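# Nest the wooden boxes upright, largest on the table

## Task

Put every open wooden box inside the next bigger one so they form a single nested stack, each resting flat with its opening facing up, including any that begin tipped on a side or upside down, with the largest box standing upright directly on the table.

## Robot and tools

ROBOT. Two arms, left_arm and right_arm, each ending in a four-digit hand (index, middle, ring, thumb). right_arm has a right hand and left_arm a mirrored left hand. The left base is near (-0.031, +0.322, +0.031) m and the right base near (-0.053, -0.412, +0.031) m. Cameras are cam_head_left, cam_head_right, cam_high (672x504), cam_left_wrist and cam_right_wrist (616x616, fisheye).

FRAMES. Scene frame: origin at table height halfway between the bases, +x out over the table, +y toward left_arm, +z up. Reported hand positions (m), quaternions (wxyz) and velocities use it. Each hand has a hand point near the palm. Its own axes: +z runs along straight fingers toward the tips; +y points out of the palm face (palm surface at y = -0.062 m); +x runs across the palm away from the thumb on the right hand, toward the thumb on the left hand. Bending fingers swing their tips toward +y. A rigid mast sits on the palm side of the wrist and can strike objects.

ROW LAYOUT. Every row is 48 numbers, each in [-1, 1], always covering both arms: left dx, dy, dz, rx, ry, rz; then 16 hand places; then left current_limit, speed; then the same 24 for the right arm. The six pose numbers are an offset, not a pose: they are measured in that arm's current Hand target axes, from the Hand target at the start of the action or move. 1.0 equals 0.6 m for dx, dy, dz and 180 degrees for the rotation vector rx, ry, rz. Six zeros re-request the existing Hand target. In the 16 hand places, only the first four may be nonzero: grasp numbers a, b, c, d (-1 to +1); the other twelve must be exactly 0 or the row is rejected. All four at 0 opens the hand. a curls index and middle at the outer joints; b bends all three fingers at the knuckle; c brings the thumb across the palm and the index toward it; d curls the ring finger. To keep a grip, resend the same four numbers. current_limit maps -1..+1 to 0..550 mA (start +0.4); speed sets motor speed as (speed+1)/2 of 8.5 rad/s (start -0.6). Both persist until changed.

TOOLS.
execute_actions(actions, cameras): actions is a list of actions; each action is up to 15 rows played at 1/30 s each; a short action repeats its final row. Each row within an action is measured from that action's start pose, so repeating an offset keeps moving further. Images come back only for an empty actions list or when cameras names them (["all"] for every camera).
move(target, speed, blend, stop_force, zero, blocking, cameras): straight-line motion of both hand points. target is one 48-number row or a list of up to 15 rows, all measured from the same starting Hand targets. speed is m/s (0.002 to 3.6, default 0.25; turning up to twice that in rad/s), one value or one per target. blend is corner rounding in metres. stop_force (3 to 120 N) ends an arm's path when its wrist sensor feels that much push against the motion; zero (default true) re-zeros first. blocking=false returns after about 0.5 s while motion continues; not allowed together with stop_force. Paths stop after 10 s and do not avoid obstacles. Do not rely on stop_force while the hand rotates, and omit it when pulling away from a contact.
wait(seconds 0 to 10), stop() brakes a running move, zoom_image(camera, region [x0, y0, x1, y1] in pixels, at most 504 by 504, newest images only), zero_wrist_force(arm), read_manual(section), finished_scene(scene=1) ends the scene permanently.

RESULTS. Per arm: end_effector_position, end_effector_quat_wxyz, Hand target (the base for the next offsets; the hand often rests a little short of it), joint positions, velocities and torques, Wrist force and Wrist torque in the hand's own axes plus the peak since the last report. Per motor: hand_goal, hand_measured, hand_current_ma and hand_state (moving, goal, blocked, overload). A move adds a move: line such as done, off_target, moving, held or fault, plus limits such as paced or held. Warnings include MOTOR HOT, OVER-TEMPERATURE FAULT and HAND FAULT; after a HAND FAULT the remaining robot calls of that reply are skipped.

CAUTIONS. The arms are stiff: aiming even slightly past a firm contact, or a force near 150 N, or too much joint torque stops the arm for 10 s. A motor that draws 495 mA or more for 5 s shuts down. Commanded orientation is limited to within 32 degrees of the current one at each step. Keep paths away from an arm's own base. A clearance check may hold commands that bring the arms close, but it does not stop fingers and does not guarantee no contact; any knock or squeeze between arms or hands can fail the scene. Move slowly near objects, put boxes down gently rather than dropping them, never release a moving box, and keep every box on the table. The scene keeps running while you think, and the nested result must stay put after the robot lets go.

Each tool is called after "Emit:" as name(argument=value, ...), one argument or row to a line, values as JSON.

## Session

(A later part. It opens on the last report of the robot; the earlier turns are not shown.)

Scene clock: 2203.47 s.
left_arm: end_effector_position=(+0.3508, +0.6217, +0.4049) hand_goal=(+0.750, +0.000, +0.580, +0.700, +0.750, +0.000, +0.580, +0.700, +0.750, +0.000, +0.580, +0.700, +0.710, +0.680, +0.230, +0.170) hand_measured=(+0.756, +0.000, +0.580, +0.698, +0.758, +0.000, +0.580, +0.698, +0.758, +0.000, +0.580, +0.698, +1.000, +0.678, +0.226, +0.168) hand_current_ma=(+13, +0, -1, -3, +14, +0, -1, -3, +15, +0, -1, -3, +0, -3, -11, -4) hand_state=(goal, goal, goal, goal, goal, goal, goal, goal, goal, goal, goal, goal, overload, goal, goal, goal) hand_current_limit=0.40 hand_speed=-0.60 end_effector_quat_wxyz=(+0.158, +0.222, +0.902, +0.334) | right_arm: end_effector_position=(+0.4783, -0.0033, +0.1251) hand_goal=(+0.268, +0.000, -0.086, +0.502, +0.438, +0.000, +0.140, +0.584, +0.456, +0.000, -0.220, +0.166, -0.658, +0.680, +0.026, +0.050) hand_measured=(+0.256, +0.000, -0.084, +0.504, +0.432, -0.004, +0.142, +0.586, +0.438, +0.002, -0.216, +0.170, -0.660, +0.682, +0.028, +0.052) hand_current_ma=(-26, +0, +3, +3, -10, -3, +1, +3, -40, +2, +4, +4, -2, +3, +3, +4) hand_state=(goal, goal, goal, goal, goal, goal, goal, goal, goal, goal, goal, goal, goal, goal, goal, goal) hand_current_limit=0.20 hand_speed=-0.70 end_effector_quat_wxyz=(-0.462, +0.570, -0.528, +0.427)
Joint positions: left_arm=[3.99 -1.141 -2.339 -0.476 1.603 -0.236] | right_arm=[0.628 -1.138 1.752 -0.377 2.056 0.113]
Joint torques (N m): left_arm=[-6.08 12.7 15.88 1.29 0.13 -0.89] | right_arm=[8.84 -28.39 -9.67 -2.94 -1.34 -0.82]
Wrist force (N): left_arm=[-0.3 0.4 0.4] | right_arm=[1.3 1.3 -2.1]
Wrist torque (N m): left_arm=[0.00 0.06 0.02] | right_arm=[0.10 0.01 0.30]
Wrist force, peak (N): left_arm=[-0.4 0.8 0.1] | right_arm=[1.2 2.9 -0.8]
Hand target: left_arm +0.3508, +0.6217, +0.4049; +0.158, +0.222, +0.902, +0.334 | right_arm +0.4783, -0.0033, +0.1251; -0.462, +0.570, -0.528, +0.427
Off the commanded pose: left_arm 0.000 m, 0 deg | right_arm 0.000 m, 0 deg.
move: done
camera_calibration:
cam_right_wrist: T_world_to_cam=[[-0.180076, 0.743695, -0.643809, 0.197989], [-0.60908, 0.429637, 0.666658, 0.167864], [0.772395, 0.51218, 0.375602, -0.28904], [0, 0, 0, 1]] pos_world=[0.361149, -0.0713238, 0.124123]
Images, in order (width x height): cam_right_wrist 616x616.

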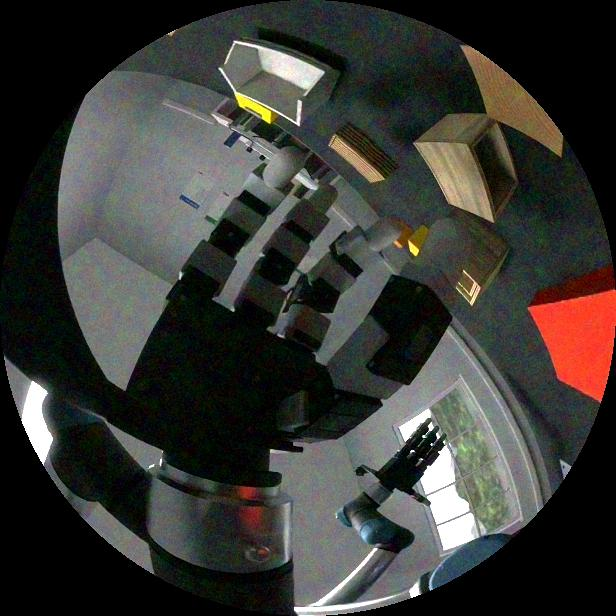

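Emit:
move(
  target=[
    [0,0,0,0,0,0,0,0,0,0,0,0,0,0,0,0,0,0,0,0,0,0,0.4,-0.6,0.0037,0.0226,-0.0104,0,0.0239,0.0051,0.25,0.2,0.82,0.5,0,0,0,0,0,0,0,0,0,0,0,0,0.2,-0.7],
    [0,0,0,0,0,0,0,0,0,0,0,0,0,0,0,0,0,0,0,0,0,0,0.4,-0.6,0.0037,0.0645,-0.0015,0,0.0239,0.0051,0.25,0.2,0.82,0.5,0,0,0,0,0,0,0,0,0,0,0,0,0.2,-0.7],
  ],
  speed=0.06,
  blend=0.004,
  cameras=["cam_right_wrist"],
)

Emit:
zoom_image(
  camera="cam_right_wrist",
  region=[340, 80, 540, 280],
)

Scene clock: 2220.03 s.
left_arm: end_effector_position=(+0.3508, +0.6217, +0.4049) hand_goal=(+0.750, +0.000, +0.580, +0.700, +0.750, +0.000, +0.580, +0.700, +0.750, +0.000, +0.580, +0.700, +0.710, +0.680, +0.230, +0.170) hand_measured=(+0.756, +0.000, +0.580, +0.698, +0.758, +0.000, +0.580, +0.698, +0.758, +0.000, +0.580, +0.698, +1.000, +0.678, +0.226, +0.168) hand_current_ma=(+13, +0, -1, -3, +14, +0, -1, -3, +15, +0, -1, -3, +0, -3, -11, -4) hand_state=(goal, goal, goal, goal, goal, goal, goal, goal, goal, goal, goal, goal, overload, goal, goal, goal) hand_current_limit=0.40 hand_speed=-0.60 end_effector_quat_wxyz=(+0.158, +0.222, +0.902, +0.334) | right_arm: end_effector_position=(+0.4695, -0.0062, +0.0873) hand_goal=(+0.268, +0.000, -0.086, +0.502, +0.438, +0.000, +0.140, +0.584, +0.456, +0.000, -0.220, +0.166, -0.658, +0.680, +0.026, +0.050) hand_measured=(+0.256, +0.000, -0.084, +0.504, +0.432, -0.004, +0.142, +0.586, +0.438, +0.002, -0.216, +0.170, -0.660, +0.682, +0.028, +0.052) hand_current_ma=(-24, +0, +3, +3, -10, -3, +1, +3, -39, +2, +4, +4, -2, +3, +3, +4) hand_state=(goal, goal, goal, goal, goal, goal, goal, goal, goal, goal, goal, goal, goal, goal, goal, goal) hand_current_limit=0.20 hand_speed=-0.70 end_effector_quat_wxyz=(-0.445, +0.549, -0.550, +0.445)
Joint positions: left_arm=[3.99 -1.141 -2.339 -0.476 1.603 -0.236] | right_arm=[0.664 -1.074 1.771 -0.444 2.165 0.145]
Joint torques (N m): left_arm=[-6.31 13.17 16.69 1.42 0.4 -0.57] | right_arm=[-9.83 -43.43 -24.61 1.66 -0.39 -1.15]
Wrist force (N): left_arm=[-0.3 0.4 0.0] | right_arm=[1.3 1.3 -2.2]
Wrist torque (N m): left_arm=[0.03 0.06 0.02] | right_arm=[0.12 0.00 0.33]
Wrist force, peak (N): left_arm=[-0.7 0.6 0.2] | right_arm=[1.1 2.3 -1.9]
Hand target: left_arm +0.3508, +0.6217, +0.4049; +0.158, +0.222, +0.902, +0.334 | right_arm +0.4695, -0.0062, +0.0874; -0.445, +0.549, -0.550, +0.445
Off the commanded pose: left_arm 0.000 m, 0 deg | right_arm 0.000 m, 0 deg.
move: done
camera_calibration:
cam_right_wrist: T_world_to_cam=[[-0.12263, 0.755322, -0.643779, 0.147376], [-0.574239, 0.475063, 0.666757, 0.172814], [0.809452, 0.451447, 0.375478, -0.284359], [0, 0, 0, 1]] pos_world=[0.347484, -0.0650404, 0.0864231]
Images, in order (width x height): cam_right_wrist 616x616.

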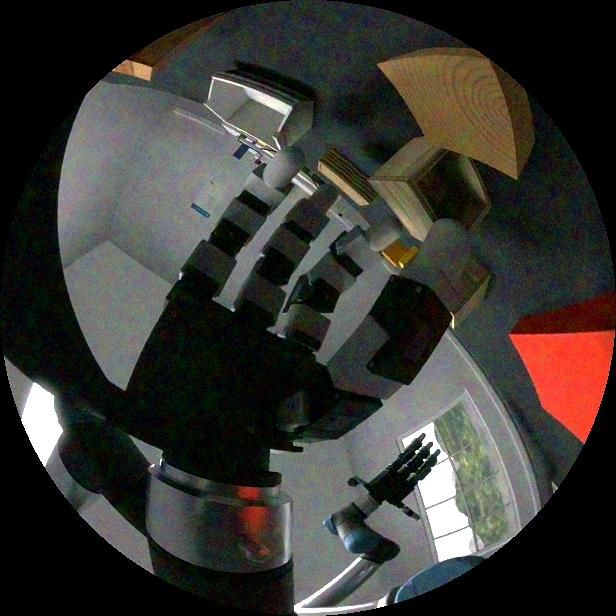

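Scaled by 2.520 from the camera's 616x616 image, which has a finer 880x880 frame.

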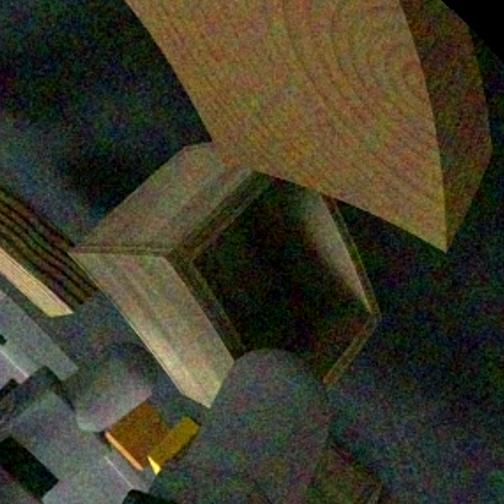

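Emit:
move(
  target=[0,0,0,0,0,0,0,0,0,0,0,0,0,0,0,0,0,0,0,0,0,0,0.4,-0.6,0,0,0,0,0,0,0.25,0.47,0.82,0.5,0,0,0,0,0,0,0,0,0,0,0,0,-0.2,-0.85],
  speed=0.05,
  cameras=["cam_right_wrist"],
)

Emit:
zoom_image(
  camera="cam_right_wrist",
  region=[340, 80, 540, 280],
)

Scene clock: 2228.90 s.
left_arm: end_effector_position=(+0.3508, +0.6217, +0.4049) hand_goal=(+0.750, +0.000, +0.580, +0.700, +0.750, +0.000, +0.580, +0.700, +0.750, +0.000, +0.580, +0.700, +0.710, +0.680, +0.230, +0.170) hand_measured=(+0.756, +0.000, +0.580, +0.698, +0.758, +0.000, +0.580, +0.698, +0.758, +0.000, +0.580, +0.698, +1.000, +0.678, +0.226, +0.168) hand_current_ma=(+13, +0, -1, -3, +14, +0, -1, -3, +15, +0, -1, -3, +0, -3, -11, -4) hand_state=(goal, goal, goal, goal, goal, goal, goal, goal, goal, goal, goal, goal, overload, goal, goal, goal) hand_current_limit=0.40 hand_speed=-0.60 end_effector_quat_wxyz=(+0.158, +0.222, +0.902, +0.334) | right_arm: end_effector_position=(+0.4696, -0.0062, +0.0874) hand_goal=(-0.096, +0.000, -0.004, +0.556, -0.034, +0.000, +0.086, +0.584, +0.050, +0.000, -0.220, +0.220, -0.658, +0.680, +0.026, +0.104) hand_measured=(-0.032, +0.012, +0.010, +0.560, -0.012, -0.004, +0.090, +0.586, +0.050, +0.002, -0.216, +0.218, -0.666, +0.680, +0.038, +0.108) hand_current_ma=(+212, +20, +28, +6, +50, -3, +6, +3, -1, +2, +4, -3, -15, +0, +31, +6) hand_state=(blocked, goal, goal, goal, blocked, goal, goal, goal, goal, goal, goal, goal, goal, goal, goal, goal) hand_current_limit=-0.20 hand_speed=-0.85 end_effector_quat_wxyz=(-0.445, +0.549, -0.550, +0.445)
Joint positions: left_arm=[3.99 -1.141 -2.339 -0.476 1.603 -0.236] | right_arm=[0.664 -1.074 1.771 -0.444 2.165 0.145]
Joint torques (N m): left_arm=[-5.98 12.5 17.03 1.29 0.26 -0.59] | right_arm=[-9.49 -40.42 -19.27 -1.45 1.91 -1]
Wrist force (N): left_arm=[-0.3 0.4 -0.1] | right_arm=[0.8 -2.7 -0.9]
Wrist torque (N m): left_arm=[0.05 0.05 0.02] | right_arm=[-0.02 0.05 0.31]
Wrist force, peak (N): left_arm=[-0.2 1.0 0.1] | right_arm=[1.2 -3.3 -1.4]
Hand target: left_arm +0.3508, +0.6217, +0.4049; +0.158, +0.222, +0.902, +0.334 | right_arm +0.4695, -0.0062, +0.0874; -0.445, +0.549, -0.550, +0.445
Off the commanded pose: left_arm 0.000 m, 0 deg | right_arm 0.000 m, 0 deg.
move: done
camera_calibration:
cam_right_wrist: T_world_to_cam=[[-0.122473, 0.755406, -0.643709, 0.147322], [-0.574355, 0.475001, 0.666701, 0.172798], [0.809393, 0.451371, 0.375696, -0.284527], [0, 0, 0, 1]] pos_world=[0.347585, -0.0649402, 0.0865234]
Images, in order (width x height): cam_right_wrist 616x616.

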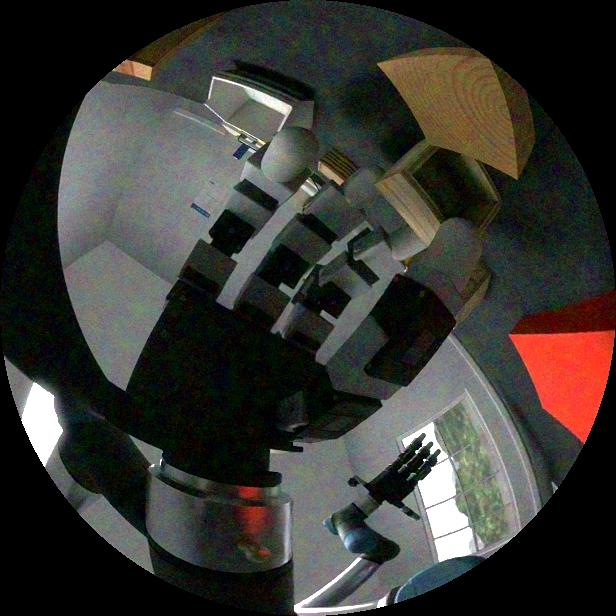

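Scaled by 2.520 from the camera's 616x616 image, which has a finer 880x880 frame.

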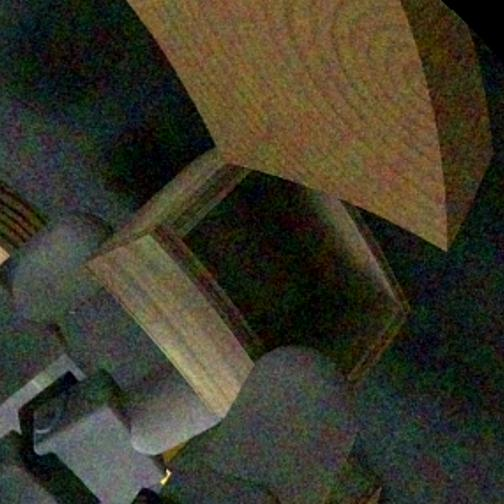

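Emit:
move(
  target=[0,0,0,0,0,0,0,0,0,0,0,0,0,0,0,0,0,0,0,0,0,0,0.4,-0.6,0,0,0,0,0,0,0.4,0.42,0.82,0.5,0,0,0,0,0,0,0,0,0,0,0,0,-0.2,-0.85],
  speed=0.05,
  cameras=["cam_right_wrist"],
)

Emit:
zoom_image(
  camera="cam_right_wrist",
  region=[340, 80, 540, 280],
)

Scene clock: 2248.33 s.
left_arm: end_effector_position=(+0.3508, +0.6217, +0.4049) hand_goal=(+0.750, +0.000, +0.580, +0.700, +0.750, +0.000, +0.580, +0.700, +0.750, +0.000, +0.580, +0.700, +0.710, +0.680, +0.230, +0.170) hand_measured=(+0.756, +0.000, +0.580, +0.698, +0.758, +0.000, +0.580, +0.698, +0.758, +0.000, +0.580, +0.698, +1.000, +0.678, +0.226, +0.168) hand_current_ma=(+13, +0, -1, -3, +14, +0, -1, -3, +15, +0, -1, -3, +0, -3, -11, -4) hand_state=(goal, goal, goal, goal, goal, goal, goal, goal, goal, goal, goal, goal, overload, goal, goal, goal) hand_current_limit=0.40 hand_speed=-0.60 end_effector_quat_wxyz=(+0.158, +0.222, +0.902, +0.334) | right_arm: end_effector_position=(+0.4695, -0.0062, +0.0874) hand_goal=(-0.014, +0.000, -0.154, +0.404, +0.016, +0.000, -0.144, +0.366, +0.140, +0.000, -0.220, +0.194, -0.644, +0.680, +0.026, +0.072) hand_measured=(+0.012, +0.006, -0.128, +0.420, +0.052, -0.006, -0.078, +0.404, +0.128, +0.002, -0.216, +0.198, -0.656, +0.678, +0.106, +0.096) hand_current_ma=(+67, +6, +62, +31, +96, -6, +197, +96, -23, +2, +4, +4, -23, -3, +220, +81) hand_state=(blocked, goal, blocked, goal, blocked, goal, blocked, blocked, goal, goal, goal, goal, goal, goal, blocked, blocked) hand_current_limit=-0.20 hand_speed=-0.85 end_effector_quat_wxyz=(-0.445, +0.549, -0.550, +0.445)
Joint positions: left_arm=[3.99 -1.141 -2.339 -0.476 1.603 -0.236] | right_arm=[0.664 -1.074 1.771 -0.444 2.165 0.145]
Joint torques (N m): left_arm=[-6.9 13.23 17.39 1.18 0.06 -0.61] | right_arm=[-1.39 -29.87 -10.95 0.96 1.74 -0.09]
Wrist force (N): left_arm=[-0.6 0.5 0.2] | right_arm=[1.7 -1.3 -3.6]
Wrist torque (N m): left_arm=[0.03 0.09 0.00] | right_arm=[-0.19 -0.03 0.26]
Wrist force, peak (N): left_arm=[-0.6 0.7 0.2] | right_arm=[2.0 -2.3 -4.1]
Hand target: left_arm +0.3508, +0.6217, +0.4049; +0.158, +0.222, +0.902, +0.334 | right_arm +0.4695, -0.0062, +0.0874; -0.445, +0.549, -0.550, +0.445
Off the commanded pose: left_arm 0.000 m, 0 deg | right_arm 0.000 m, 0 deg.
move: done
camera_calibration:
cam_right_wrist: T_world_to_cam=[[-0.122522, 0.755389, -0.64372, 0.147274], [-0.574253, 0.475048, 0.666756, 0.172828], [0.809458, 0.451351, 0.37558, -0.284503], [0, 0, 0, 1]] pos_world=[0.347585, -0.0649403, 0.0864233]
Images, in order (width x height): cam_right_wrist 616x616.

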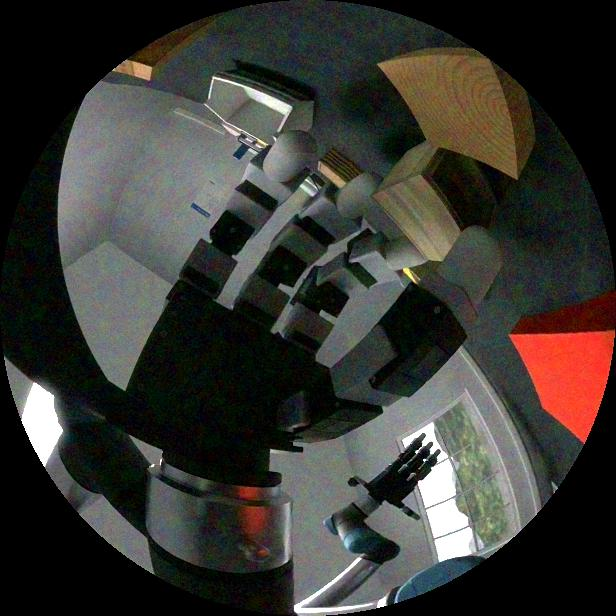

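Scaled by 2.520 from the camera's 616x616 image, which has a finer 880x880 frame.

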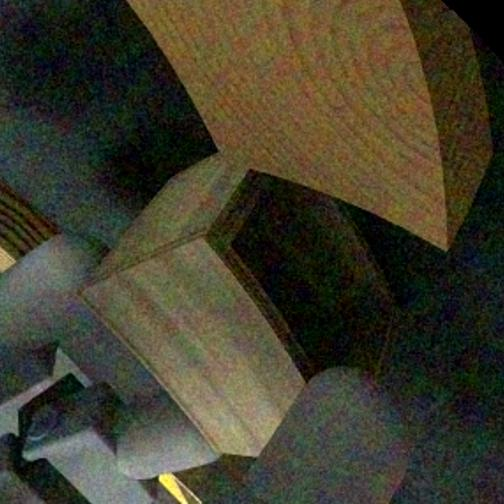

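Emit:
move(
  target=[
    [0,0,0,0,0,0,0,0,0,0,0,0,0,0,0,0,0,0,0,0,0,0,0.4,-0.6,0,-0.025,-0.005,0,0,0,0.4,0.42,0.82,0.5,0,0,0,0,0,0,0,0,0,0,0,0,-0.2,-0.85],
    [0,0,0,0,0,0,0,0,0,0,0,0,0,0,0,0,0,0,0,0,0,0,0.4,-0.6,0.022,-0.051,0,0,0.1087,0.0231,0.4,0.42,0.82,0.5,0,0,0,0,0,0,0,0,0,0,0,0,-0.2,-0.85],
  ],
  speed=0.06,
  blend=0.006,
  cameras=["cam_right_wrist"],
)

Emit:
zoom_image(
  camera="cam_right_wrist",
  region=[340, 80, 540, 280],
)

Scene clock: 2304.53 s.
left_arm: end_effector_position=(+0.3508, +0.6217, +0.4049) hand_goal=(+0.750, +0.000, +0.580, +0.700, +0.750, +0.000, +0.580, +0.700, +0.750, +0.000, +0.580, +0.700, +0.710, +0.680, +0.230, +0.170) hand_measured=(+0.756, +0.000, +0.580, +0.698, +0.758, +0.000, +0.580, +0.698, +0.758, +0.000, +0.580, +0.698, +1.000, +0.678, +0.226, +0.168) hand_current_ma=(+13, +0, -1, -3, +14, +0, -1, -3, +15, +0, -1, -3, +0, -3, -11, -4) hand_state=(goal, goal, goal, goal, goal, goal, goal, goal, goal, goal, goal, goal, overload, goal, goal, goal) hand_current_limit=0.40 hand_speed=-0.60 end_effector_quat_wxyz=(+0.158, +0.222, +0.902, +0.334) | right_arm: end_effector_position=(+0.4758, -0.0193, +0.1173) hand_goal=(-0.014, +0.000, -0.154, +0.404, +0.016, +0.000, -0.144, +0.366, +0.140, +0.000, -0.220, +0.194, -0.644, +0.680, +0.026, +0.072) hand_measured=(+0.016, +0.006, -0.128, +0.420, +0.052, -0.006, -0.096, +0.392, +0.128, +0.002, -0.216, +0.198, -0.642, +0.680, +0.108, +0.098) hand_current_ma=(+77, +7, +61, +30, +96, -8, +128, +59, -22, +2, +4, +4, +3, +0, +220, +85) hand_state=(blocked, goal, blocked, goal, blocked, goal, blocked, blocked, goal, goal, goal, goal, goal, goal, blocked, blocked) hand_current_limit=-0.20 hand_speed=-0.85 end_effector_quat_wxyz=(+0.361, -0.446, +0.637, -0.515)
Joint positions: left_arm=[3.99 -1.141 -2.339 -0.476 1.603 -0.236] | right_arm=[0.744 -0.977 1.528 -0.154 2.573 0.34]
Joint torques (N m): left_arm=[-7.98 14.17 15.88 1.3 0.26 -0.81] | right_arm=[-6.59 -48.63 -10.25 -2.01 -1.49 -1.26]
Wrist force (N): left_arm=[-0.3 0.6 0.1] | right_arm=[1.2 1.6 -1.7]
Wrist torque (N m): left_arm=[0.04 0.06 0.02] | right_arm=[0.17 0.03 0.40]
Wrist force, peak (N): left_arm=[-0.7 0.6 0.3] | right_arm=[2.0 -1.5 -4.0]
Hand target: left_arm +0.3508, +0.6217, +0.4049; +0.158, +0.222, +0.902, +0.334 | right_arm +0.4759, -0.0194, +0.1173; +0.361, -0.446, +0.637, -0.515
Off the commanded pose: left_arm 0.000 m, 0 deg | right_arm 0.000 m, 0 deg.
move: done
camera_calibration:
cam_right_wrist: T_world_to_cam=[[0.142976, 0.751843, -0.643653, 0.0508004], [-0.377088, 0.642664, 0.666924, 0.0721411], [0.915075, 0.14736, 0.375396, -0.350931], [0, 0, 0, 1]] pos_world=[0.341069, -0.0328433, 0.116323]
Images, in order (width x height): cam_right_wrist 616x616.

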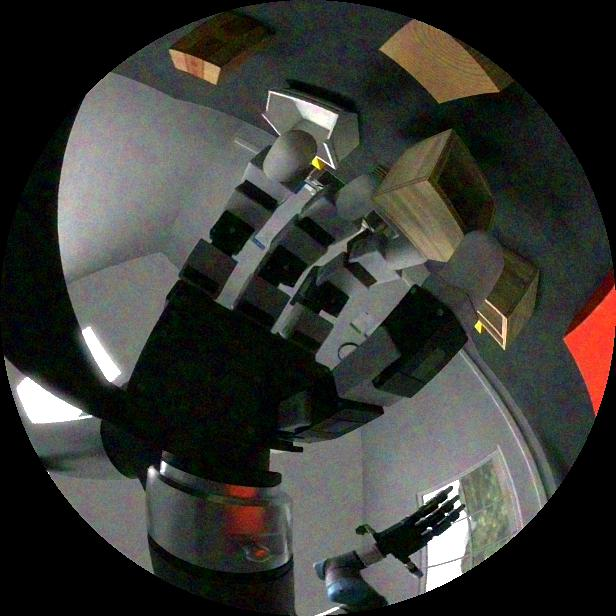

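Scaled by 2.520 from the camera's 616x616 image, which has a finer 880x880 frame.

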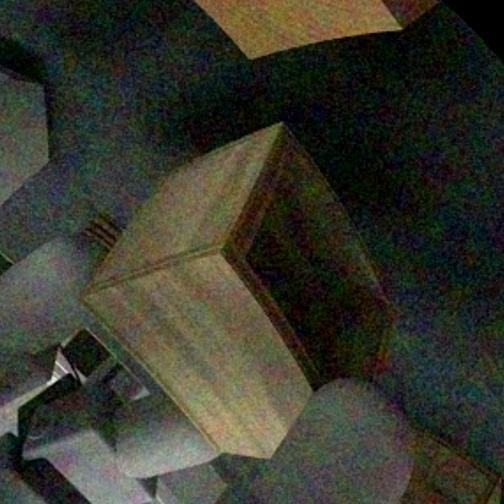

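Emit:
move(
  target=[0,0,0,0,0,0,0,0,0,0,0,0,0,0,0,0,0,0,0,0,0,0,0.4,-0.6,-0.0042,0.055,0.022,-0.115,0,0,0.4,0.42,0.82,0.5,0,0,0,0,0,0,0,0,0,0,0,0,-0.2,-0.85],
  speed=0.12,
)

Emit:
move(
  target=[0,0,0,0,0,0,0,0,0,0,0,0,0,0,0,0,0,0,0,0,0,0,0.4,-0.6,0,0.0365,0.0234,0,0,0,0.4,0.42,0.82,0.5,0,0,0,0,0,0,0,0,0,0,0,0,-0.2,-0.85],
  speed=0.015,
  stop_force=3,
)

Emit:
move(
  target=[0,0,0,0,0,0,0,0,0,0,0,0,0,0,0,0,0,0,0,0,0,0,0.4,-0.6,0,0,0,0,0,0,0,0.22,0.82,0.5,0,0,0,0,0,0,0,0,0,0,0,0,-0.2,-0.8],
  speed=0.05,
  cameras=["cam_right_wrist"],
)

Emit:
zoom_image(
  camera="cam_right_wrist",
  region=[340, 80, 540, 280],
)

Scene clock: 2337.10 s.
left_arm: end_effector_position=(+0.3508, +0.6217, +0.4049) hand_goal=(+0.750, +0.000, +0.580, +0.700, +0.750, +0.000, +0.580, +0.700, +0.750, +0.000, +0.580, +0.700, +0.710, +0.680, +0.230, +0.170) hand_measured=(+0.756, +0.000, +0.580, +0.698, +0.758, +0.000, +0.580, +0.698, +0.758, +0.000, +0.580, +0.698, +1.000, +0.678, +0.226, +0.168) hand_current_ma=(+13, +0, -1, -3, +14, +0, -1, -3, +15, +0, -1, -3, +0, -3, -11, -4) hand_state=(goal, goal, goal, goal, goal, goal, goal, goal, goal, goal, goal, goal, overload, goal, goal, goal) hand_current_limit=0.40 hand_speed=-0.60 end_effector_quat_wxyz=(+0.158, +0.222, +0.902, +0.334) | right_arm: end_effector_position=(+0.4825, -0.0191, +0.0823) hand_goal=(-0.014, +0.000, -0.154, +0.404, +0.016, +0.000, -0.144, +0.366, +0.140, +0.000, -0.220, +0.194, -0.644, +0.680, +0.026, +0.072) hand_measured=(+0.016, +0.006, -0.128, +0.420, +0.052, -0.006, -0.098, +0.392, +0.134, +0.002, -0.216, +0.198, -0.642, +0.680, +0.108, +0.098) hand_current_ma=(+81, +7, +61, +30, +96, -8, +128, +58, -8, +2, +4, +4, +3, +0, +220, +85) hand_state=(blocked, goal, blocked, goal, blocked, goal, blocked, blocked, goal, goal, goal, goal, goal, goal, blocked, blocked) hand_current_limit=-0.20 hand_speed=-0.85 end_effector_quat_wxyz=(+0.275, -0.503, +0.719, -0.393)
Joint positions: left_arm=[3.99 -1.141 -2.339 -0.476 1.603 -0.236] | right_arm=[0.645 -0.858 1.304 0.381 2.318 0.637]
Joint torques (N m): left_arm=[-6.37 13.19 16.26 1.44 0.37 -0.77] | right_arm=[9.55 -50.98 -14.04 2.23 0.76 -0.27]
Wrist force (N): left_arm=[-0.4 0.4 0.2] | right_arm=[0.8 1.4 -0.9]
Wrist torque (N m): left_arm=[0.03 0.08 0.01] | right_arm=[0.18 -0.03 0.38]
Wrist force, peak (N): left_arm=[-0.6 0.7 0.1] | right_arm=[1.4 1.7 -1.9]
Hand target: left_arm +0.3508, +0.6217, +0.4049; +0.158, +0.222, +0.902, +0.334 | right_arm +0.4825, -0.0191, +0.0823; +0.275, -0.503, +0.719, -0.393
Off the commanded pose: left_arm 0.000 m, 0 deg | right_arm 0.000 m, 0 deg.
move: done

Scene clock: 2339.37 s.
left_arm: end_effector_position=(+0.3508, +0.6217, +0.4049) hand_goal=(+0.750, +0.000, +0.580, +0.700, +0.750, +0.000, +0.580, +0.700, +0.750, +0.000, +0.580, +0.700, +0.710, +0.680, +0.230, +0.170) hand_measured=(+0.756, +0.000, +0.580, +0.698, +0.758, +0.000, +0.580, +0.698, +0.758, +0.000, +0.580, +0.698, +1.000, +0.678, +0.226, +0.168) hand_current_ma=(+13, +0, -1, -3, +14, +0, -1, -3, +15, +0, -1, -3, +0, -3, -11, -4) hand_state=(goal, goal, goal, goal, goal, goal, goal, goal, goal, goal, goal, goal, overload, goal, goal, goal) hand_current_limit=0.40 hand_speed=-0.60 end_effector_quat_wxyz=(+0.158, +0.222, +0.902, +0.334) | right_arm: end_effector_position=(+0.4824, -0.0191, +0.0638) hand_goal=(-0.014, +0.000, -0.154, +0.404, +0.016, +0.000, -0.144, +0.366, +0.140, +0.000, -0.220, +0.194, -0.644, +0.680, +0.026, +0.072) hand_measured=(+0.014, +0.002, -0.138, +0.410, +0.052, -0.008, -0.112, +0.380, +0.136, +0.002, -0.216, +0.198, -0.642, +0.680, +0.120, +0.098) hand_current_ma=(+68, +1, +29, +7, +96, -10, +75, +29, -7, +2, +4, +4, +1, +0, +220, +87) hand_state=(blocked, goal, goal, goal, blocked, goal, blocked, goal, goal, goal, goal, goal, goal, goal, blocked, blocked) hand_current_limit=-0.20 hand_speed=-0.85 end_effector_quat_wxyz=(+0.275, -0.503, +0.719, -0.393)
Joint positions: left_arm=[3.99 -1.141 -2.339 -0.476 1.603 -0.236] | right_arm=[0.645 -0.837 1.32 0.345 2.318 0.638]
Joint torques (N m): left_arm=[-7.86 13.39 16.84 1.41 0.31 -0.84] | right_arm=[8.63 -53.24 -25.43 3.09 -0.75 0.33]
Wrist force (N): left_arm=[-0.4 0.1 0.2] | right_arm=[0.6 1.3 -0.8]
Wrist torque (N m): left_arm=[-0.02 0.08 0.02] | right_arm=[0.17 0.00 0.35]
Wrist force, peak (N): left_arm=[-0.4 0.7 0.0] | right_arm=[2.3 -1.0 -3.6]
Hand target: left_arm +0.3508, +0.6217, +0.4049; +0.158, +0.222, +0.902, +0.334 | right_arm +0.4824, -0.0191, +0.0638; +0.275, -0.503, +0.719, -0.393 (not the last commanded pose)
Off the commanded pose: left_arm 0.000 m, 0 deg | right_arm 0.008 m, 0 deg.
move: contact (right_arm)

Scene clock: 2340.60 s.
left_arm: end_effector_position=(+0.3508, +0.6217, +0.4049) hand_goal=(+0.750, +0.000, +0.580, +0.700, +0.750, +0.000, +0.580, +0.700, +0.750, +0.000, +0.580, +0.700, +0.710, +0.680, +0.230, +0.170) hand_measured=(+0.756, +0.000, +0.580, +0.698, +0.758, +0.000, +0.580, +0.698, +0.758, +0.000, +0.580, +0.698, +1.000, +0.678, +0.226, +0.168) hand_current_ma=(+13, +0, -1, -3, +14, +0, -1, -3, +15, +0, -1, -3, +0, -3, -11, -4) hand_state=(goal, goal, goal, goal, goal, goal, goal, goal, goal, goal, goal, goal, overload, goal, goal, goal) hand_current_limit=0.40 hand_speed=-0.60 end_effector_quat_wxyz=(+0.158, +0.222, +0.902, +0.334) | right_arm: end_effector_position=(+0.4824, -0.0191, +0.0638) hand_goal=(+0.216, +0.000, +0.146, +0.744, +0.466, +0.000, +0.536, +0.946, +0.400, +0.000, -0.220, +0.194, -0.684, +0.680, +0.026, +0.092) hand_measured=(+0.210, +0.002, +0.144, +0.742, +0.452, -0.004, +0.530, +0.942, +0.388, +0.002, -0.216, +0.198, -0.672, +0.680, +0.074, +0.100) hand_current_ma=(-11, +1, -3, -3, -29, -3, -9, -4, -21, +2, +4, +4, +23, +0, +182, +19) hand_state=(goal, goal, goal, goal, goal, goal, goal, goal, goal, goal, goal, goal, goal, goal, blocked, goal) hand_current_limit=-0.20 hand_speed=-0.80 end_effector_quat_wxyz=(+0.275, -0.503, +0.719, -0.393)
Joint positions: left_arm=[3.99 -1.141 -2.339 -0.476 1.603 -0.236] | right_arm=[0.645 -0.837 1.32 0.345 2.318 0.638]
Joint torques (N m): left_arm=[-7.97 14.18 16.56 1.27 0.57 -0.88] | right_arm=[8.85 -45.72 -21.13 3.21 -0.78 0.41]
Wrist force (N): left_arm=[-0.4 0.5 0.2] | right_arm=[0.8 -0.9 -3.4]
Wrist torque (N m): left_arm=[0.03 0.08 0.01] | right_arm=[-0.17 -0.03 0.39]
Wrist force, peak (N): left_arm=[-0.5 0.6 0.2] | right_arm=[0.6 -1.1 -3.9]
Hand target: left_arm +0.3508, +0.6217, +0.4049; +0.158, +0.222, +0.902, +0.334 | right_arm +0.4824, -0.0191, +0.0638; +0.275, -0.503, +0.719, -0.393
Off the commanded pose: left_arm 0.000 m, 0 deg | right_arm 0.000 m, 0 deg.
move: done
camera_calibration:
cam_right_wrist: T_world_to_cam=[[-0.0633863, 0.826913, -0.558746, 0.11085], [-0.12081, 0.549397, 0.826782, -0.0254799], [0.99065, 0.119909, 0.0650755, -0.354158], [0, 0, 0, 1]] pos_world=[0.354795, -0.0351982, 0.106051]
Images, in order (width x height): cam_right_wrist 616x616.

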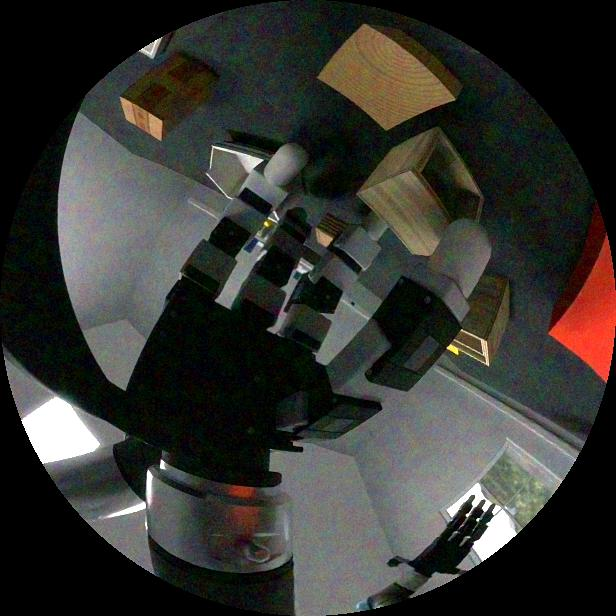

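Scaled by 2.520 from the camera's 616x616 image, which has a finer 880x880 frame.

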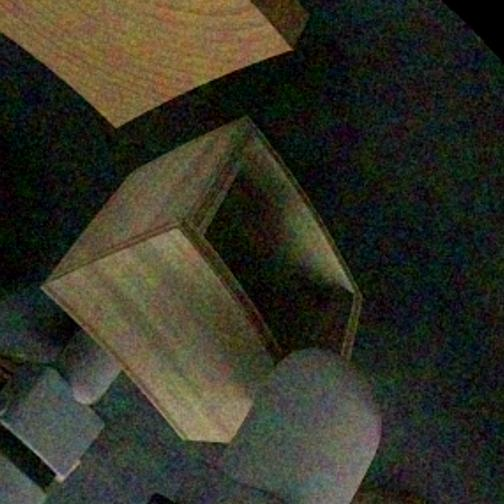

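Emit:
move(
  target=[
    [0,0,0,0,0,0,0,0,0,0,0,0,0,0,0,0,0,0,0,0,0,0,0.4,-0.6,0,-0.0516,-0.043,0,0,0,0,0.22,0.82,0.5,0,0,0,0,0,0,0,0,0,0,0,0,0.2,-0.7],
    [0,0,0,0,0,0,0,0,0,0,0,0,0,0,0,0,0,0,0,0,0,0,0.4,-0.6,-0.004,-0.0532,-0.106,0.137,-0.0367,-0.0136,0,0.22,0.82,0.5,0,0,0,0,0,0,0,0,0,0,0,0,0.2,-0.7],
  ],
  speed=0.12,
  blend=0.01,
  cameras=["cam_right_wrist"],
)

Emit:
zoom_image(
  camera="cam_right_wrist",
  region=[380, 60, 560, 240],
)

Scene clock: 2359.83 s.
left_arm: end_effector_position=(+0.3508, +0.6217, +0.4049) hand_goal=(+0.750, +0.000, +0.580, +0.700, +0.750, +0.000, +0.580, +0.700, +0.750, +0.000, +0.580, +0.700, +0.710, +0.680, +0.230, +0.170) hand_measured=(+0.756, +0.000, +0.580, +0.698, +0.758, +0.000, +0.580, +0.698, +0.758, +0.000, +0.580, +0.698, +1.000, +0.678, +0.226, +0.168) hand_current_ma=(+13, +0, -1, -3, +14, +0, -1, -3, +15, +0, -1, -3, +0, -3, -11, -4) hand_state=(goal, goal, goal, goal, goal, goal, goal, goal, goal, goal, goal, goal, overload, goal, goal, goal) hand_current_limit=0.40 hand_speed=-0.60 end_effector_quat_wxyz=(+0.158, +0.222, +0.902, +0.334) | right_arm: end_effector_position=(+0.4491, -0.0044, +0.1251) hand_goal=(+0.216, +0.000, +0.146, +0.744, +0.466, +0.000, +0.536, +0.946, +0.400, +0.000, -0.220, +0.194, -0.684, +0.680, +0.026, +0.092) hand_measured=(+0.210, +0.002, +0.144, +0.742, +0.452, -0.004, +0.530, +0.942, +0.390, +0.002, -0.218, +0.198, -0.680, +0.680, +0.028, +0.094) hand_current_ma=(-11, +1, -2, -3, -28, -3, -9, -4, -21, +2, +4, +4, +5, +0, +2, +3) hand_state=(goal, goal, goal, goal, goal, goal, goal, goal, goal, goal, goal, goal, goal, goal, goal, goal) hand_current_limit=0.20 hand_speed=-0.70 end_effector_quat_wxyz=(+0.409, -0.470, +0.591, -0.513)
Joint positions: left_arm=[3.99 -1.141 -2.339 -0.476 1.603 -0.236] | right_arm=[0.781 -1.064 1.679 -0.377 2.511 0.195]
Joint torques (N m): left_arm=[-8.81 13.16 16.52 1.46 0.44 -0.86] | right_arm=[-10.92 -30.79 -16.38 -2.32 -1.8 -0.58]
Wrist force (N): left_arm=[-0.3 0.2 0.1] | right_arm=[1.0 1.2 -1.8]
Wrist torque (N m): left_arm=[0.00 0.05 0.03] | right_arm=[0.05 0.07 0.29]
Wrist force, peak (N): left_arm=[-0.5 0.5 0.6] | right_arm=[0.5 -1.3 -4.0]
Hand target: left_arm +0.3508, +0.6217, +0.4049; +0.158, +0.222, +0.902, +0.334 | right_arm +0.4492, -0.0044, +0.1250; +0.409, -0.470, +0.591, -0.513
Off the commanded pose: left_arm 0.000 m, 0 deg | right_arm 0.000 m, 0 deg.
move: done
camera_calibration:
cam_right_wrist: T_world_to_cam=[[0.0945063, 0.753496, -0.650624, 0.0710858], [-0.496305, 0.602202, 0.625327, 0.105807], [0.862989, 0.263811, 0.430876, -0.314618], [0, 0, 0, 1]] pos_world=[0.317306, -0.0342801, 0.115648]
Images, in order (width x height): cam_right_wrist 616x616.

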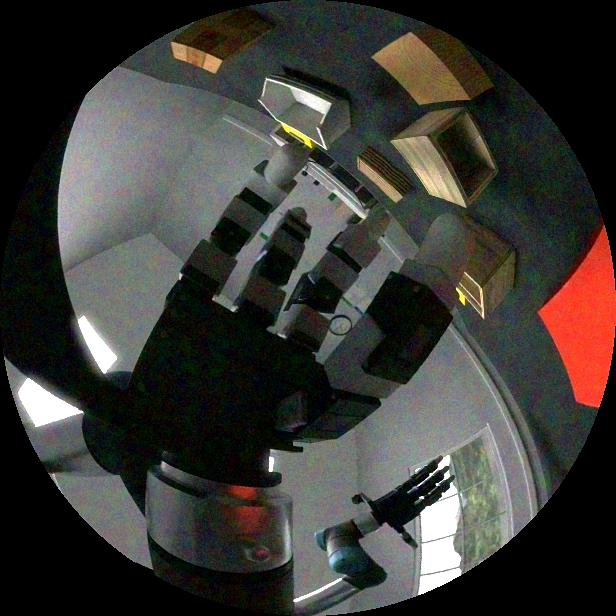

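Scaled by 2.800 from the camera's 616x616 image, which has a finer 880x880 frame.

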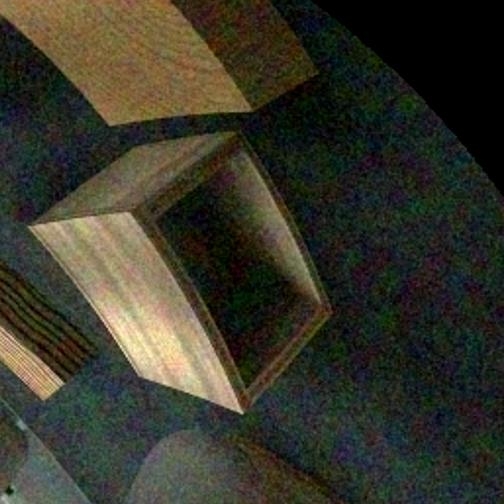

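Emit:
move(
  target=[
    [0,0,0,0,0,0,0,0,0,0,0,0,0,0,0,0,0,0,0,0,0,0,0.4,-0.6,0.011,0.013,0.0275,-0.0167,0.011,0.0018,0.25,0.25,0.82,0.5,0,0,0,0,0,0,0,0,0,0,0,0,0.2,-0.6],
    [0,0,0,0,0,0,0,0,0,0,0,0,0,0,0,0,0,0,0,0,0,0,0.4,-0.6,0.011,0.0773,0.0367,-0.0167,0.011,0.0018,0.25,0.25,0.82,0.5,0,0,0,0,0,0,0,0,0,0,0,0,0.2,-0.6],
  ],
  speed=0.08,
  blend=0.004,
  cameras=["cam_right_wrist"],
)

Emit:
zoom_image(
  camera="cam_right_wrist",
  region=[340, 80, 540, 280],
)

Scene clock: 2390.23 s.
left_arm: end_effector_position=(+0.3508, +0.6217, +0.4049) hand_goal=(+0.750, +0.000, +0.580, +0.700, +0.750, +0.000, +0.580, +0.700, +0.750, +0.000, +0.580, +0.700, +0.710, +0.680, +0.230, +0.170) hand_measured=(+0.756, +0.000, +0.580, +0.698, +0.758, +0.000, +0.580, +0.698, +0.758, +0.000, +0.580, +0.698, +1.000, +0.678, +0.226, +0.168) hand_current_ma=(+13, +0, -1, -3, +14, +0, -1, -3, +15, +0, -1, -3, +0, -3, -11, -4) hand_state=(goal, goal, goal, goal, goal, goal, goal, goal, goal, goal, goal, goal, overload, goal, goal, goal) hand_current_limit=0.40 hand_speed=-0.60 end_effector_quat_wxyz=(+0.158, +0.222, +0.902, +0.334) | right_arm: end_effector_position=(+0.4626, -0.0143, +0.0760) hand_goal=(+0.200, +0.000, -0.070, +0.512, +0.350, +0.000, +0.130, +0.584, +0.380, +0.000, -0.220, +0.176, -0.658, +0.680, +0.026, +0.060) hand_measured=(+0.196, +0.002, -0.068, +0.514, +0.344, -0.004, +0.132, +0.586, +0.376, +0.002, -0.218, +0.180, -0.660, +0.680, +0.028, +0.062) hand_current_ma=(-5, +1, +3, +3, -8, -3, +2, +3, -7, +2, +3, +4, -2, +0, +2, +4) hand_state=(goal, goal, goal, goal, goal, goal, goal, goal, goal, goal, goal, goal, goal, goal, goal, goal) hand_current_limit=0.20 hand_speed=-0.60 end_effector_quat_wxyz=(+0.387, -0.470, +0.612, -0.504)
Joint positions: left_arm=[3.99 -1.141 -2.339 -0.476 1.603 -0.236] | right_arm=[0.749 -0.974 1.655 -0.355 2.502 0.265]
Joint torques (N m): left_arm=[-8.65 12.68 16.25 1.5 0.43 -0.91] | right_arm=[9.97 -41.21 -23.9 1.18 2.74 -0.87]
Wrist force (N): left_arm=[-0.4 0.3 0.2] | right_arm=[1.2 1.1 -1.9]
Wrist torque (N m): left_arm=[0.01 0.07 0.02] | right_arm=[0.10 0.02 0.45]
Wrist force, peak (N): left_arm=[-0.5 0.7 0.3] | right_arm=[1.1 2.3 -1.6]
Hand target: left_arm +0.3508, +0.6217, +0.4049; +0.158, +0.222, +0.902, +0.334 | right_arm +0.4626, -0.0143, +0.0760; +0.387, -0.470, +0.612, -0.504
Off the commanded pose: left_arm 0.000 m, 0 deg | right_arm 0.000 m, 0 deg.
move: done
camera_calibration:
cam_right_wrist: T_world_to_cam=[[0.0879249, 0.758392, -0.645842, 0.0481314], [-0.442323, 0.610652, 0.656852, 0.121915], [0.892535, 0.227917, 0.389146, -0.313566], [0, 0, 0, 1]] pos_world=[0.329563, -0.0394831, 0.0730281]
Images, in order (width x height): cam_right_wrist 616x616.

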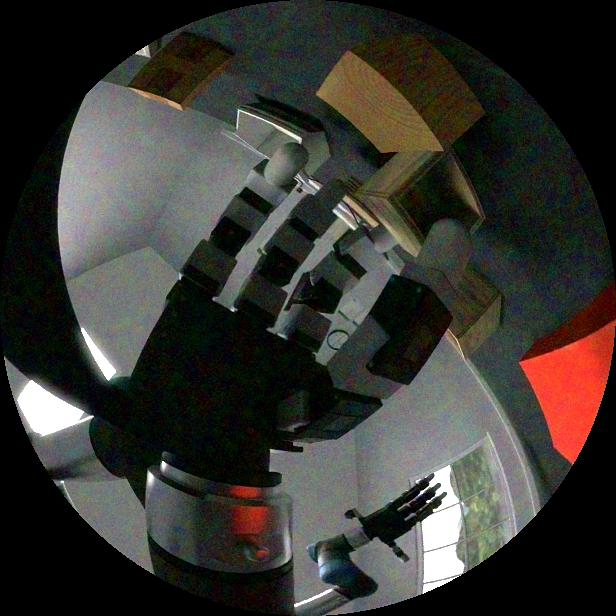

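Scaled by 2.520 from the camera's 616x616 image, which has a finer 880x880 frame.

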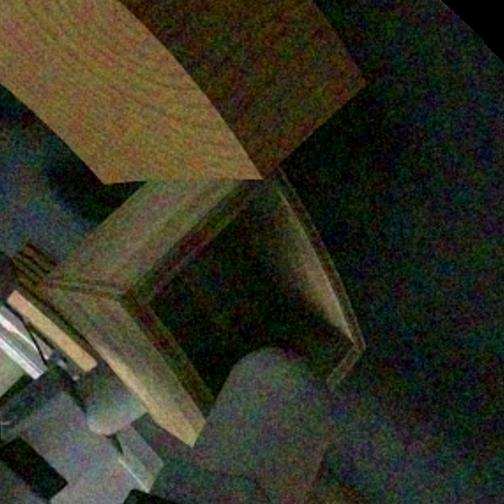

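Emit:
move(
  target=[0,0,0,0,0,0,0,0,0,0,0,0,0,0,0,0,0,0,0,0,0,0,0.4,-0.6,0,-0.008,0.0409,0,0,0,0.25,0.25,0.82,0.5,0,0,0,0,0,0,0,0,0,0,0,0,0.2,-0.6],
  speed=0.03,
  cameras=["cam_right_wrist"],
)

Emit:
zoom_image(
  camera="cam_right_wrist",
  region=[340, 80, 540, 280],
)

Scene clock: 2395.43 s.
left_arm: end_effector_position=(+0.3508, +0.6217, +0.4049) hand_goal=(+0.750, +0.000, +0.580, +0.700, +0.750, +0.000, +0.580, +0.700, +0.750, +0.000, +0.580, +0.700, +0.710, +0.680, +0.230, +0.170) hand_measured=(+0.756, +0.000, +0.580, +0.698, +0.758, +0.000, +0.580, +0.698, +0.758, +0.000, +0.580, +0.698, +1.000, +0.678, +0.226, +0.168) hand_current_ma=(+13, +0, -1, -3, +14, +0, -1, -3, +15, +0, -1, -3, +0, -3, -11, -4) hand_state=(goal, goal, goal, goal, goal, goal, goal, goal, goal, goal, goal, goal, overload, goal, goal, goal) hand_current_limit=0.40 hand_speed=-0.60 end_effector_quat_wxyz=(+0.158, +0.222, +0.902, +0.334) | right_arm: end_effector_position=(+0.4870, -0.0208, +0.0760) hand_goal=(+0.200, +0.000, -0.070, +0.512, +0.350, +0.000, +0.130, +0.584, +0.380, +0.000, -0.220, +0.176, -0.658, +0.680, +0.026, +0.060) hand_measured=(+0.196, +0.002, -0.068, +0.514, +0.344, -0.002, +0.132, +0.586, +0.376, +0.002, -0.218, +0.180, -0.660, +0.680, +0.028, +0.062) hand_current_ma=(-5, +1, +3, +3, -8, -3, +2, +3, -7, +2, +3, +4, -2, +0, +2, +4) hand_state=(goal, goal, goal, goal, goal, goal, goal, goal, goal, goal, goal, goal, goal, goal, goal, goal) hand_current_limit=0.20 hand_speed=-0.60 end_effector_quat_wxyz=(+0.387, -0.470, +0.612, -0.504)
Joint positions: left_arm=[3.99 -1.141 -2.339 -0.476 1.603 -0.236] | right_arm=[0.709 -0.959 1.627 -0.358 2.464 0.245]
Joint torques (N m): left_arm=[-7.23 14.17 16.31 1.36 0.46 -0.87] | right_arm=[13.19 -46.79 -8.73 -1.68 2.71 0.8]
Wrist force (N): left_arm=[-0.2 0.2 0.2] | right_arm=[1.1 1.1 -2.0]
Wrist torque (N m): left_arm=[0.00 0.05 0.04] | right_arm=[0.11 0.04 0.43]
Wrist force, peak (N): left_arm=[-0.6 0.6 0.5] | right_arm=[1.2 1.4 -2.2]
Hand target: left_arm +0.3508, +0.6217, +0.4049; +0.158, +0.222, +0.902, +0.334 | right_arm +0.4868, -0.0208, +0.0761; +0.387, -0.470, +0.612, -0.504
Off the commanded pose: left_arm 0.000 m, 0 deg | right_arm 0.000 m, 0 deg.
move: done
camera_calibration:
cam_right_wrist: T_world_to_cam=[[0.0880052, 0.758473, -0.645736, 0.0508831], [-0.442447, 0.610559, 0.656855, 0.136716], [0.892466, 0.227897, 0.389316, -0.333852], [0, 0, 0, 1]] pos_world=[0.353963, -0.0459829, 0.0730284]
Images, in order (width x height): cam_right_wrist 616x616.

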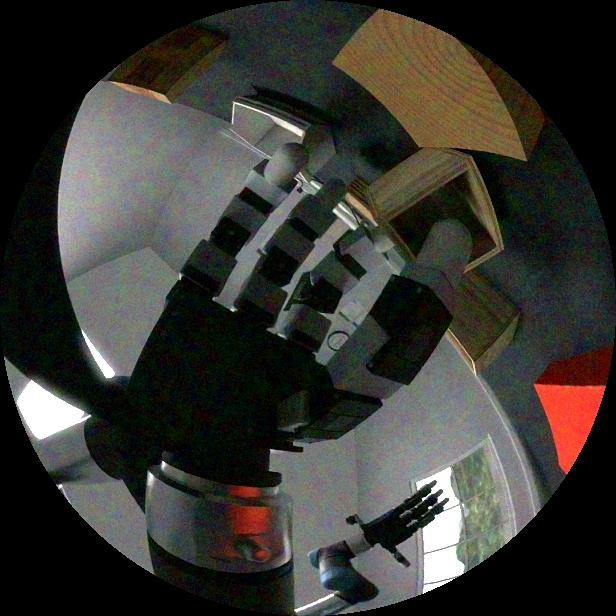

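Scaled by 2.520 from the camera's 616x616 image, which has a finer 880x880 frame.

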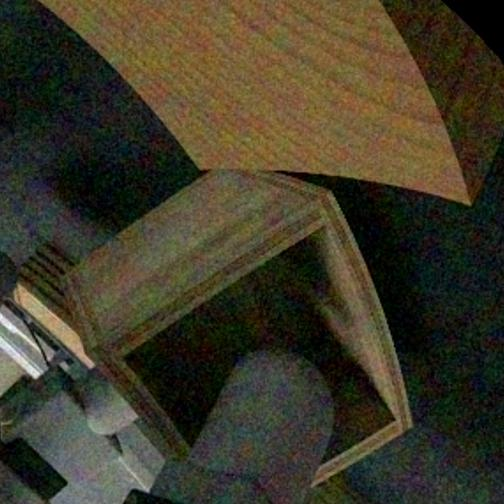

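Emit:
move(
  target=[0,0,0,0,0,0,0,0,0,0,0,0,0,0,0,0,0,0,0,0,0,0,0.4,-0.6,0,-0.0038,0.0196,0,0,0,0.25,0.25,0.82,0.5,0,0,0,0,0,0,0,0,0,0,0,0,0.2,-0.6],
  speed=0.015,
  cameras=["cam_right_wrist"],
)

Emit:
zoom_image(
  camera="cam_right_wrist",
  region=[340, 80, 540, 280],
)

Scene clock: 2400.77 s.
left_arm: end_effector_position=(+0.3508, +0.6217, +0.4049) hand_goal=(+0.750, +0.000, +0.580, +0.700, +0.750, +0.000, +0.580, +0.700, +0.750, +0.000, +0.580, +0.700, +0.710, +0.680, +0.230, +0.170) hand_measured=(+0.756, +0.000, +0.580, +0.698, +0.758, +0.000, +0.580, +0.698, +0.758, +0.000, +0.580, +0.698, +1.000, +0.678, +0.226, +0.168) hand_current_ma=(+13, +0, -1, -3, +14, +0, -1, -3, +15, +0, -1, -3, +0, -3, -11, -4) hand_state=(goal, goal, goal, goal, goal, goal, goal, goal, goal, goal, goal, goal, overload, goal, goal, goal) hand_current_limit=0.40 hand_speed=-0.60 end_effector_quat_wxyz=(+0.158, +0.222, +0.902, +0.334) | right_arm: end_effector_position=(+0.4985, -0.0239, +0.0761) hand_goal=(+0.200, +0.000, -0.070, +0.512, +0.350, +0.000, +0.130, +0.584, +0.380, +0.000, -0.220, +0.176, -0.658, +0.680, +0.026, +0.060) hand_measured=(+0.196, +0.002, -0.068, +0.514, +0.344, -0.002, +0.132, +0.586, +0.374, +0.002, -0.218, +0.180, -0.660, +0.680, +0.028, +0.062) hand_current_ma=(-5, +1, +3, +3, -8, -3, +2, +3, -7, +2, +3, +4, -2, +0, +2, +4) hand_state=(goal, goal, goal, goal, goal, goal, goal, goal, goal, goal, goal, goal, goal, goal, goal, goal) hand_current_limit=0.20 hand_speed=-0.60 end_effector_quat_wxyz=(+0.387, -0.470, +0.612, -0.504)
Joint positions: left_arm=[3.99 -1.141 -2.339 -0.476 1.603 -0.236] | right_arm=[0.691 -0.952 1.613 -0.358 2.447 0.236]
Joint torques (N m): left_arm=[-9.26 13.26 16.25 1.41 0.46 -0.95] | right_arm=[5.02 -40.71 -13.83 1.71 0.72 -0.07]
Wrist force (N): left_arm=[-0.3 0.4 0.2] | right_arm=[1.1 1.2 -1.8]
Wrist torque (N m): left_arm=[0.03 0.06 0.02] | right_arm=[0.10 0.05 0.43]
Wrist force, peak (N): left_arm=[-0.5 0.7 0.1] | right_arm=[1.0 1.4 -2.3]
Hand target: left_arm +0.3508, +0.6217, +0.4049; +0.158, +0.222, +0.902, +0.334 | right_arm +0.4984, -0.0239, +0.0760; +0.387, -0.470, +0.612, -0.504
Off the commanded pose: left_arm 0.000 m, 0 deg | right_arm 0.000 m, 0 deg.
move: done
camera_calibration:
cam_right_wrist: T_world_to_cam=[[0.0880633, 0.758488, -0.64571, 0.0522], [-0.442506, 0.610544, 0.656829, 0.14372], [0.892431, 0.227888, 0.389402, -0.343403], [0, 0, 0, 1]] pos_world=[0.365463, -0.0490828, 0.0730285]
Images, in order (width x height): cam_right_wrist 616x616.

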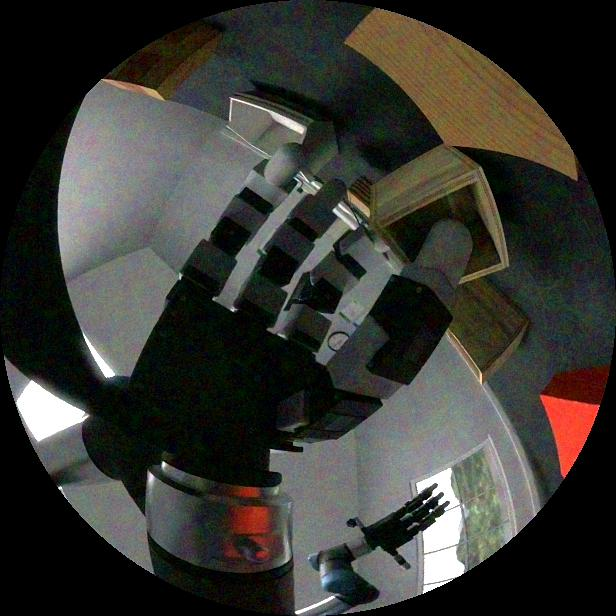

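Scaled by 2.520 from the camera's 616x616 image, which has a finer 880x880 frame.

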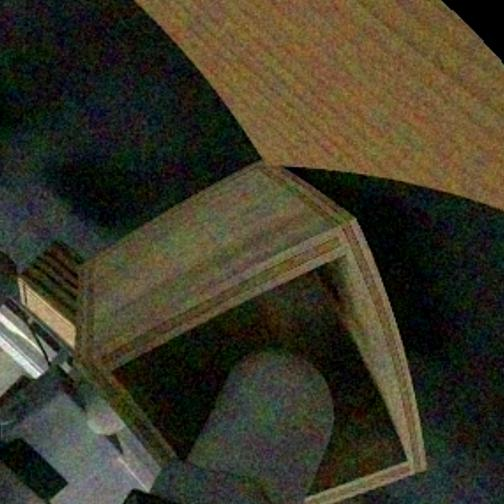

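Emit:
move(
  target=[0,0,0,0,0,0,0,0,0,0,0,0,0,0,0,0,0,0,0,0,0,0,0.4,-0.6,0,-0.0087,0.0187,0,0,0,0.25,0.25,0.82,0.5,0,0,0,0,0,0,0,0,0,0,0,0,0.2,-0.6],
  speed=0.015,
  cameras=["cam_right_wrist","cam_head_left"],
)

Emit:
zoom_image(
  camera="cam_right_wrist",
  region=[340, 80, 540, 280],
)

Emit:
zoom_image(
  camera="cam_head_left",
  region=[290, 200, 410, 290],
)

Scene clock: 2408.63 s.
left_arm: end_effector_position=(+0.3508, +0.6217, +0.4049) hand_goal=(+0.750, +0.000, +0.580, +0.700, +0.750, +0.000, +0.580, +0.700, +0.750, +0.000, +0.580, +0.700, +0.710, +0.680, +0.230, +0.170) hand_measured=(+0.756, +0.000, +0.580, +0.698, +0.758, +0.000, +0.580, +0.698, +0.758, +0.000, +0.580, +0.698, +1.000, +0.678, +0.226, +0.168) hand_current_ma=(+13, +0, -1, -3, +14, +0, -1, -3, +15, +0, -1, -3, +0, -3, -11, -4) hand_state=(goal, goal, goal, goal, goal, goal, goal, goal, goal, goal, goal, goal, overload, goal, goal, goal) hand_current_limit=0.40 hand_speed=-0.60 end_effector_quat_wxyz=(+0.158, +0.222, +0.902, +0.334) | right_arm: end_effector_position=(+0.5101, -0.0270, +0.0791) hand_goal=(+0.200, +0.000, -0.070, +0.512, +0.350, +0.000, +0.130, +0.584, +0.380, +0.000, -0.220, +0.176, -0.658, +0.680, +0.026, +0.060) hand_measured=(+0.196, +0.002, -0.068, +0.514, +0.344, -0.002, +0.132, +0.586, +0.374, +0.002, -0.218, +0.180, -0.660, +0.680, +0.026, +0.062) hand_current_ma=(-5, +1, +3, +3, -8, -3, +2, +3, -8, +2, +3, +4, -2, +0, +1, +2) hand_state=(goal, goal, goal, goal, goal, goal, goal, goal, goal, goal, goal, goal, goal, goal, goal, goal) hand_current_limit=0.20 hand_speed=-0.60 end_effector_quat_wxyz=(+0.387, -0.470, +0.612, -0.504)
Joint positions: left_arm=[3.99 -1.141 -2.339 -0.476 1.603 -0.236] | right_arm=[0.674 -0.948 1.595 -0.351 2.43 0.228]
Joint torques (N m): left_arm=[-8.43 13.04 16.57 1.42 0.46 -0.91] | right_arm=[4.68 -37.55 -12.35 1.14 0.49 -0.09]
Wrist force (N): left_arm=[-0.3 0.5 0.3] | right_arm=[1.2 1.2 -1.9]
Wrist torque (N m): left_arm=[0.03 0.07 0.02] | right_arm=[0.12 0.04 0.44]
Wrist force, peak (N): left_arm=[-0.8 0.5 0.5] | right_arm=[1.2 1.5 -2.5]
Hand target: left_arm +0.3508, +0.6217, +0.4049; +0.158, +0.222, +0.902, +0.334 | right_arm +0.5100, -0.0270, +0.0790; +0.387, -0.470, +0.612, -0.504
Off the commanded pose: left_arm 0.000 m, 0 deg | right_arm 0.000 m, 0 deg.
move: done
camera_calibration:
cam_right_wrist: T_world_to_cam=[[0.0880083, 0.758468, -0.64574, 0.0554889], [-0.442447, 0.610564, 0.65685, 0.148752], [0.892466, 0.227897, 0.389317, -0.354223], [0, 0, 0, 1]] pos_world=[0.377063, -0.0521829, 0.0760284]
Images, in order (width x height): cam_head_left 672x504, cam_right_wrist 616x616.

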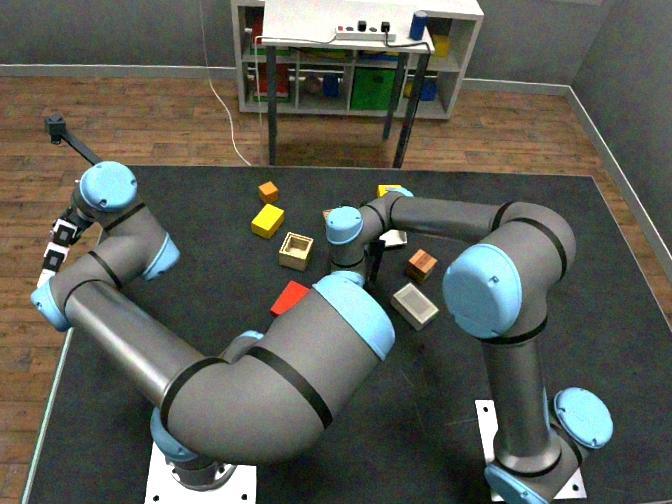

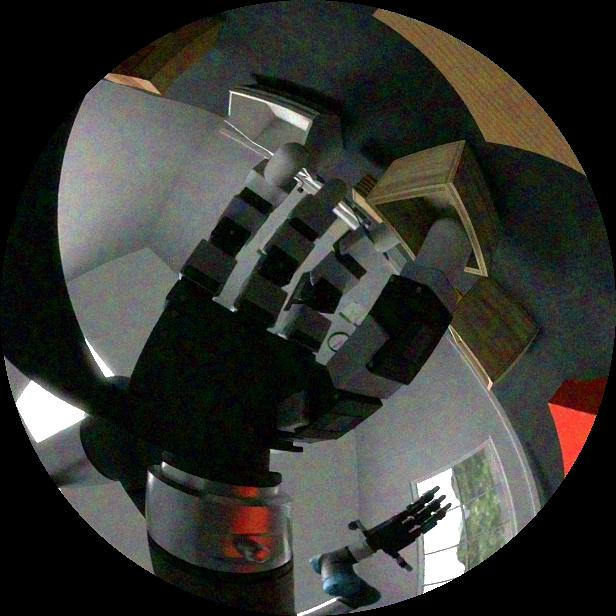

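Scaled by 2.520 from the camera's 616x616 image, which has a finer 880x880 frame.

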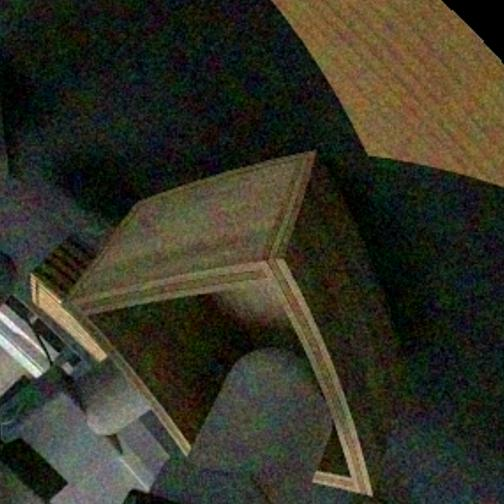

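Scaled by 4.200.

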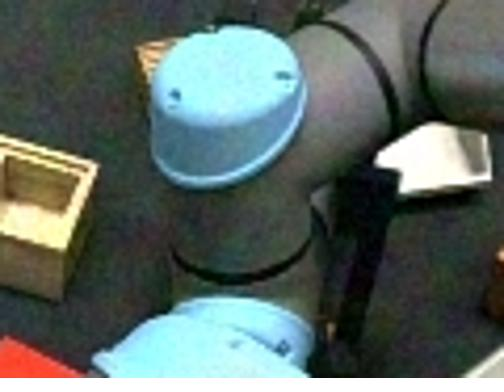

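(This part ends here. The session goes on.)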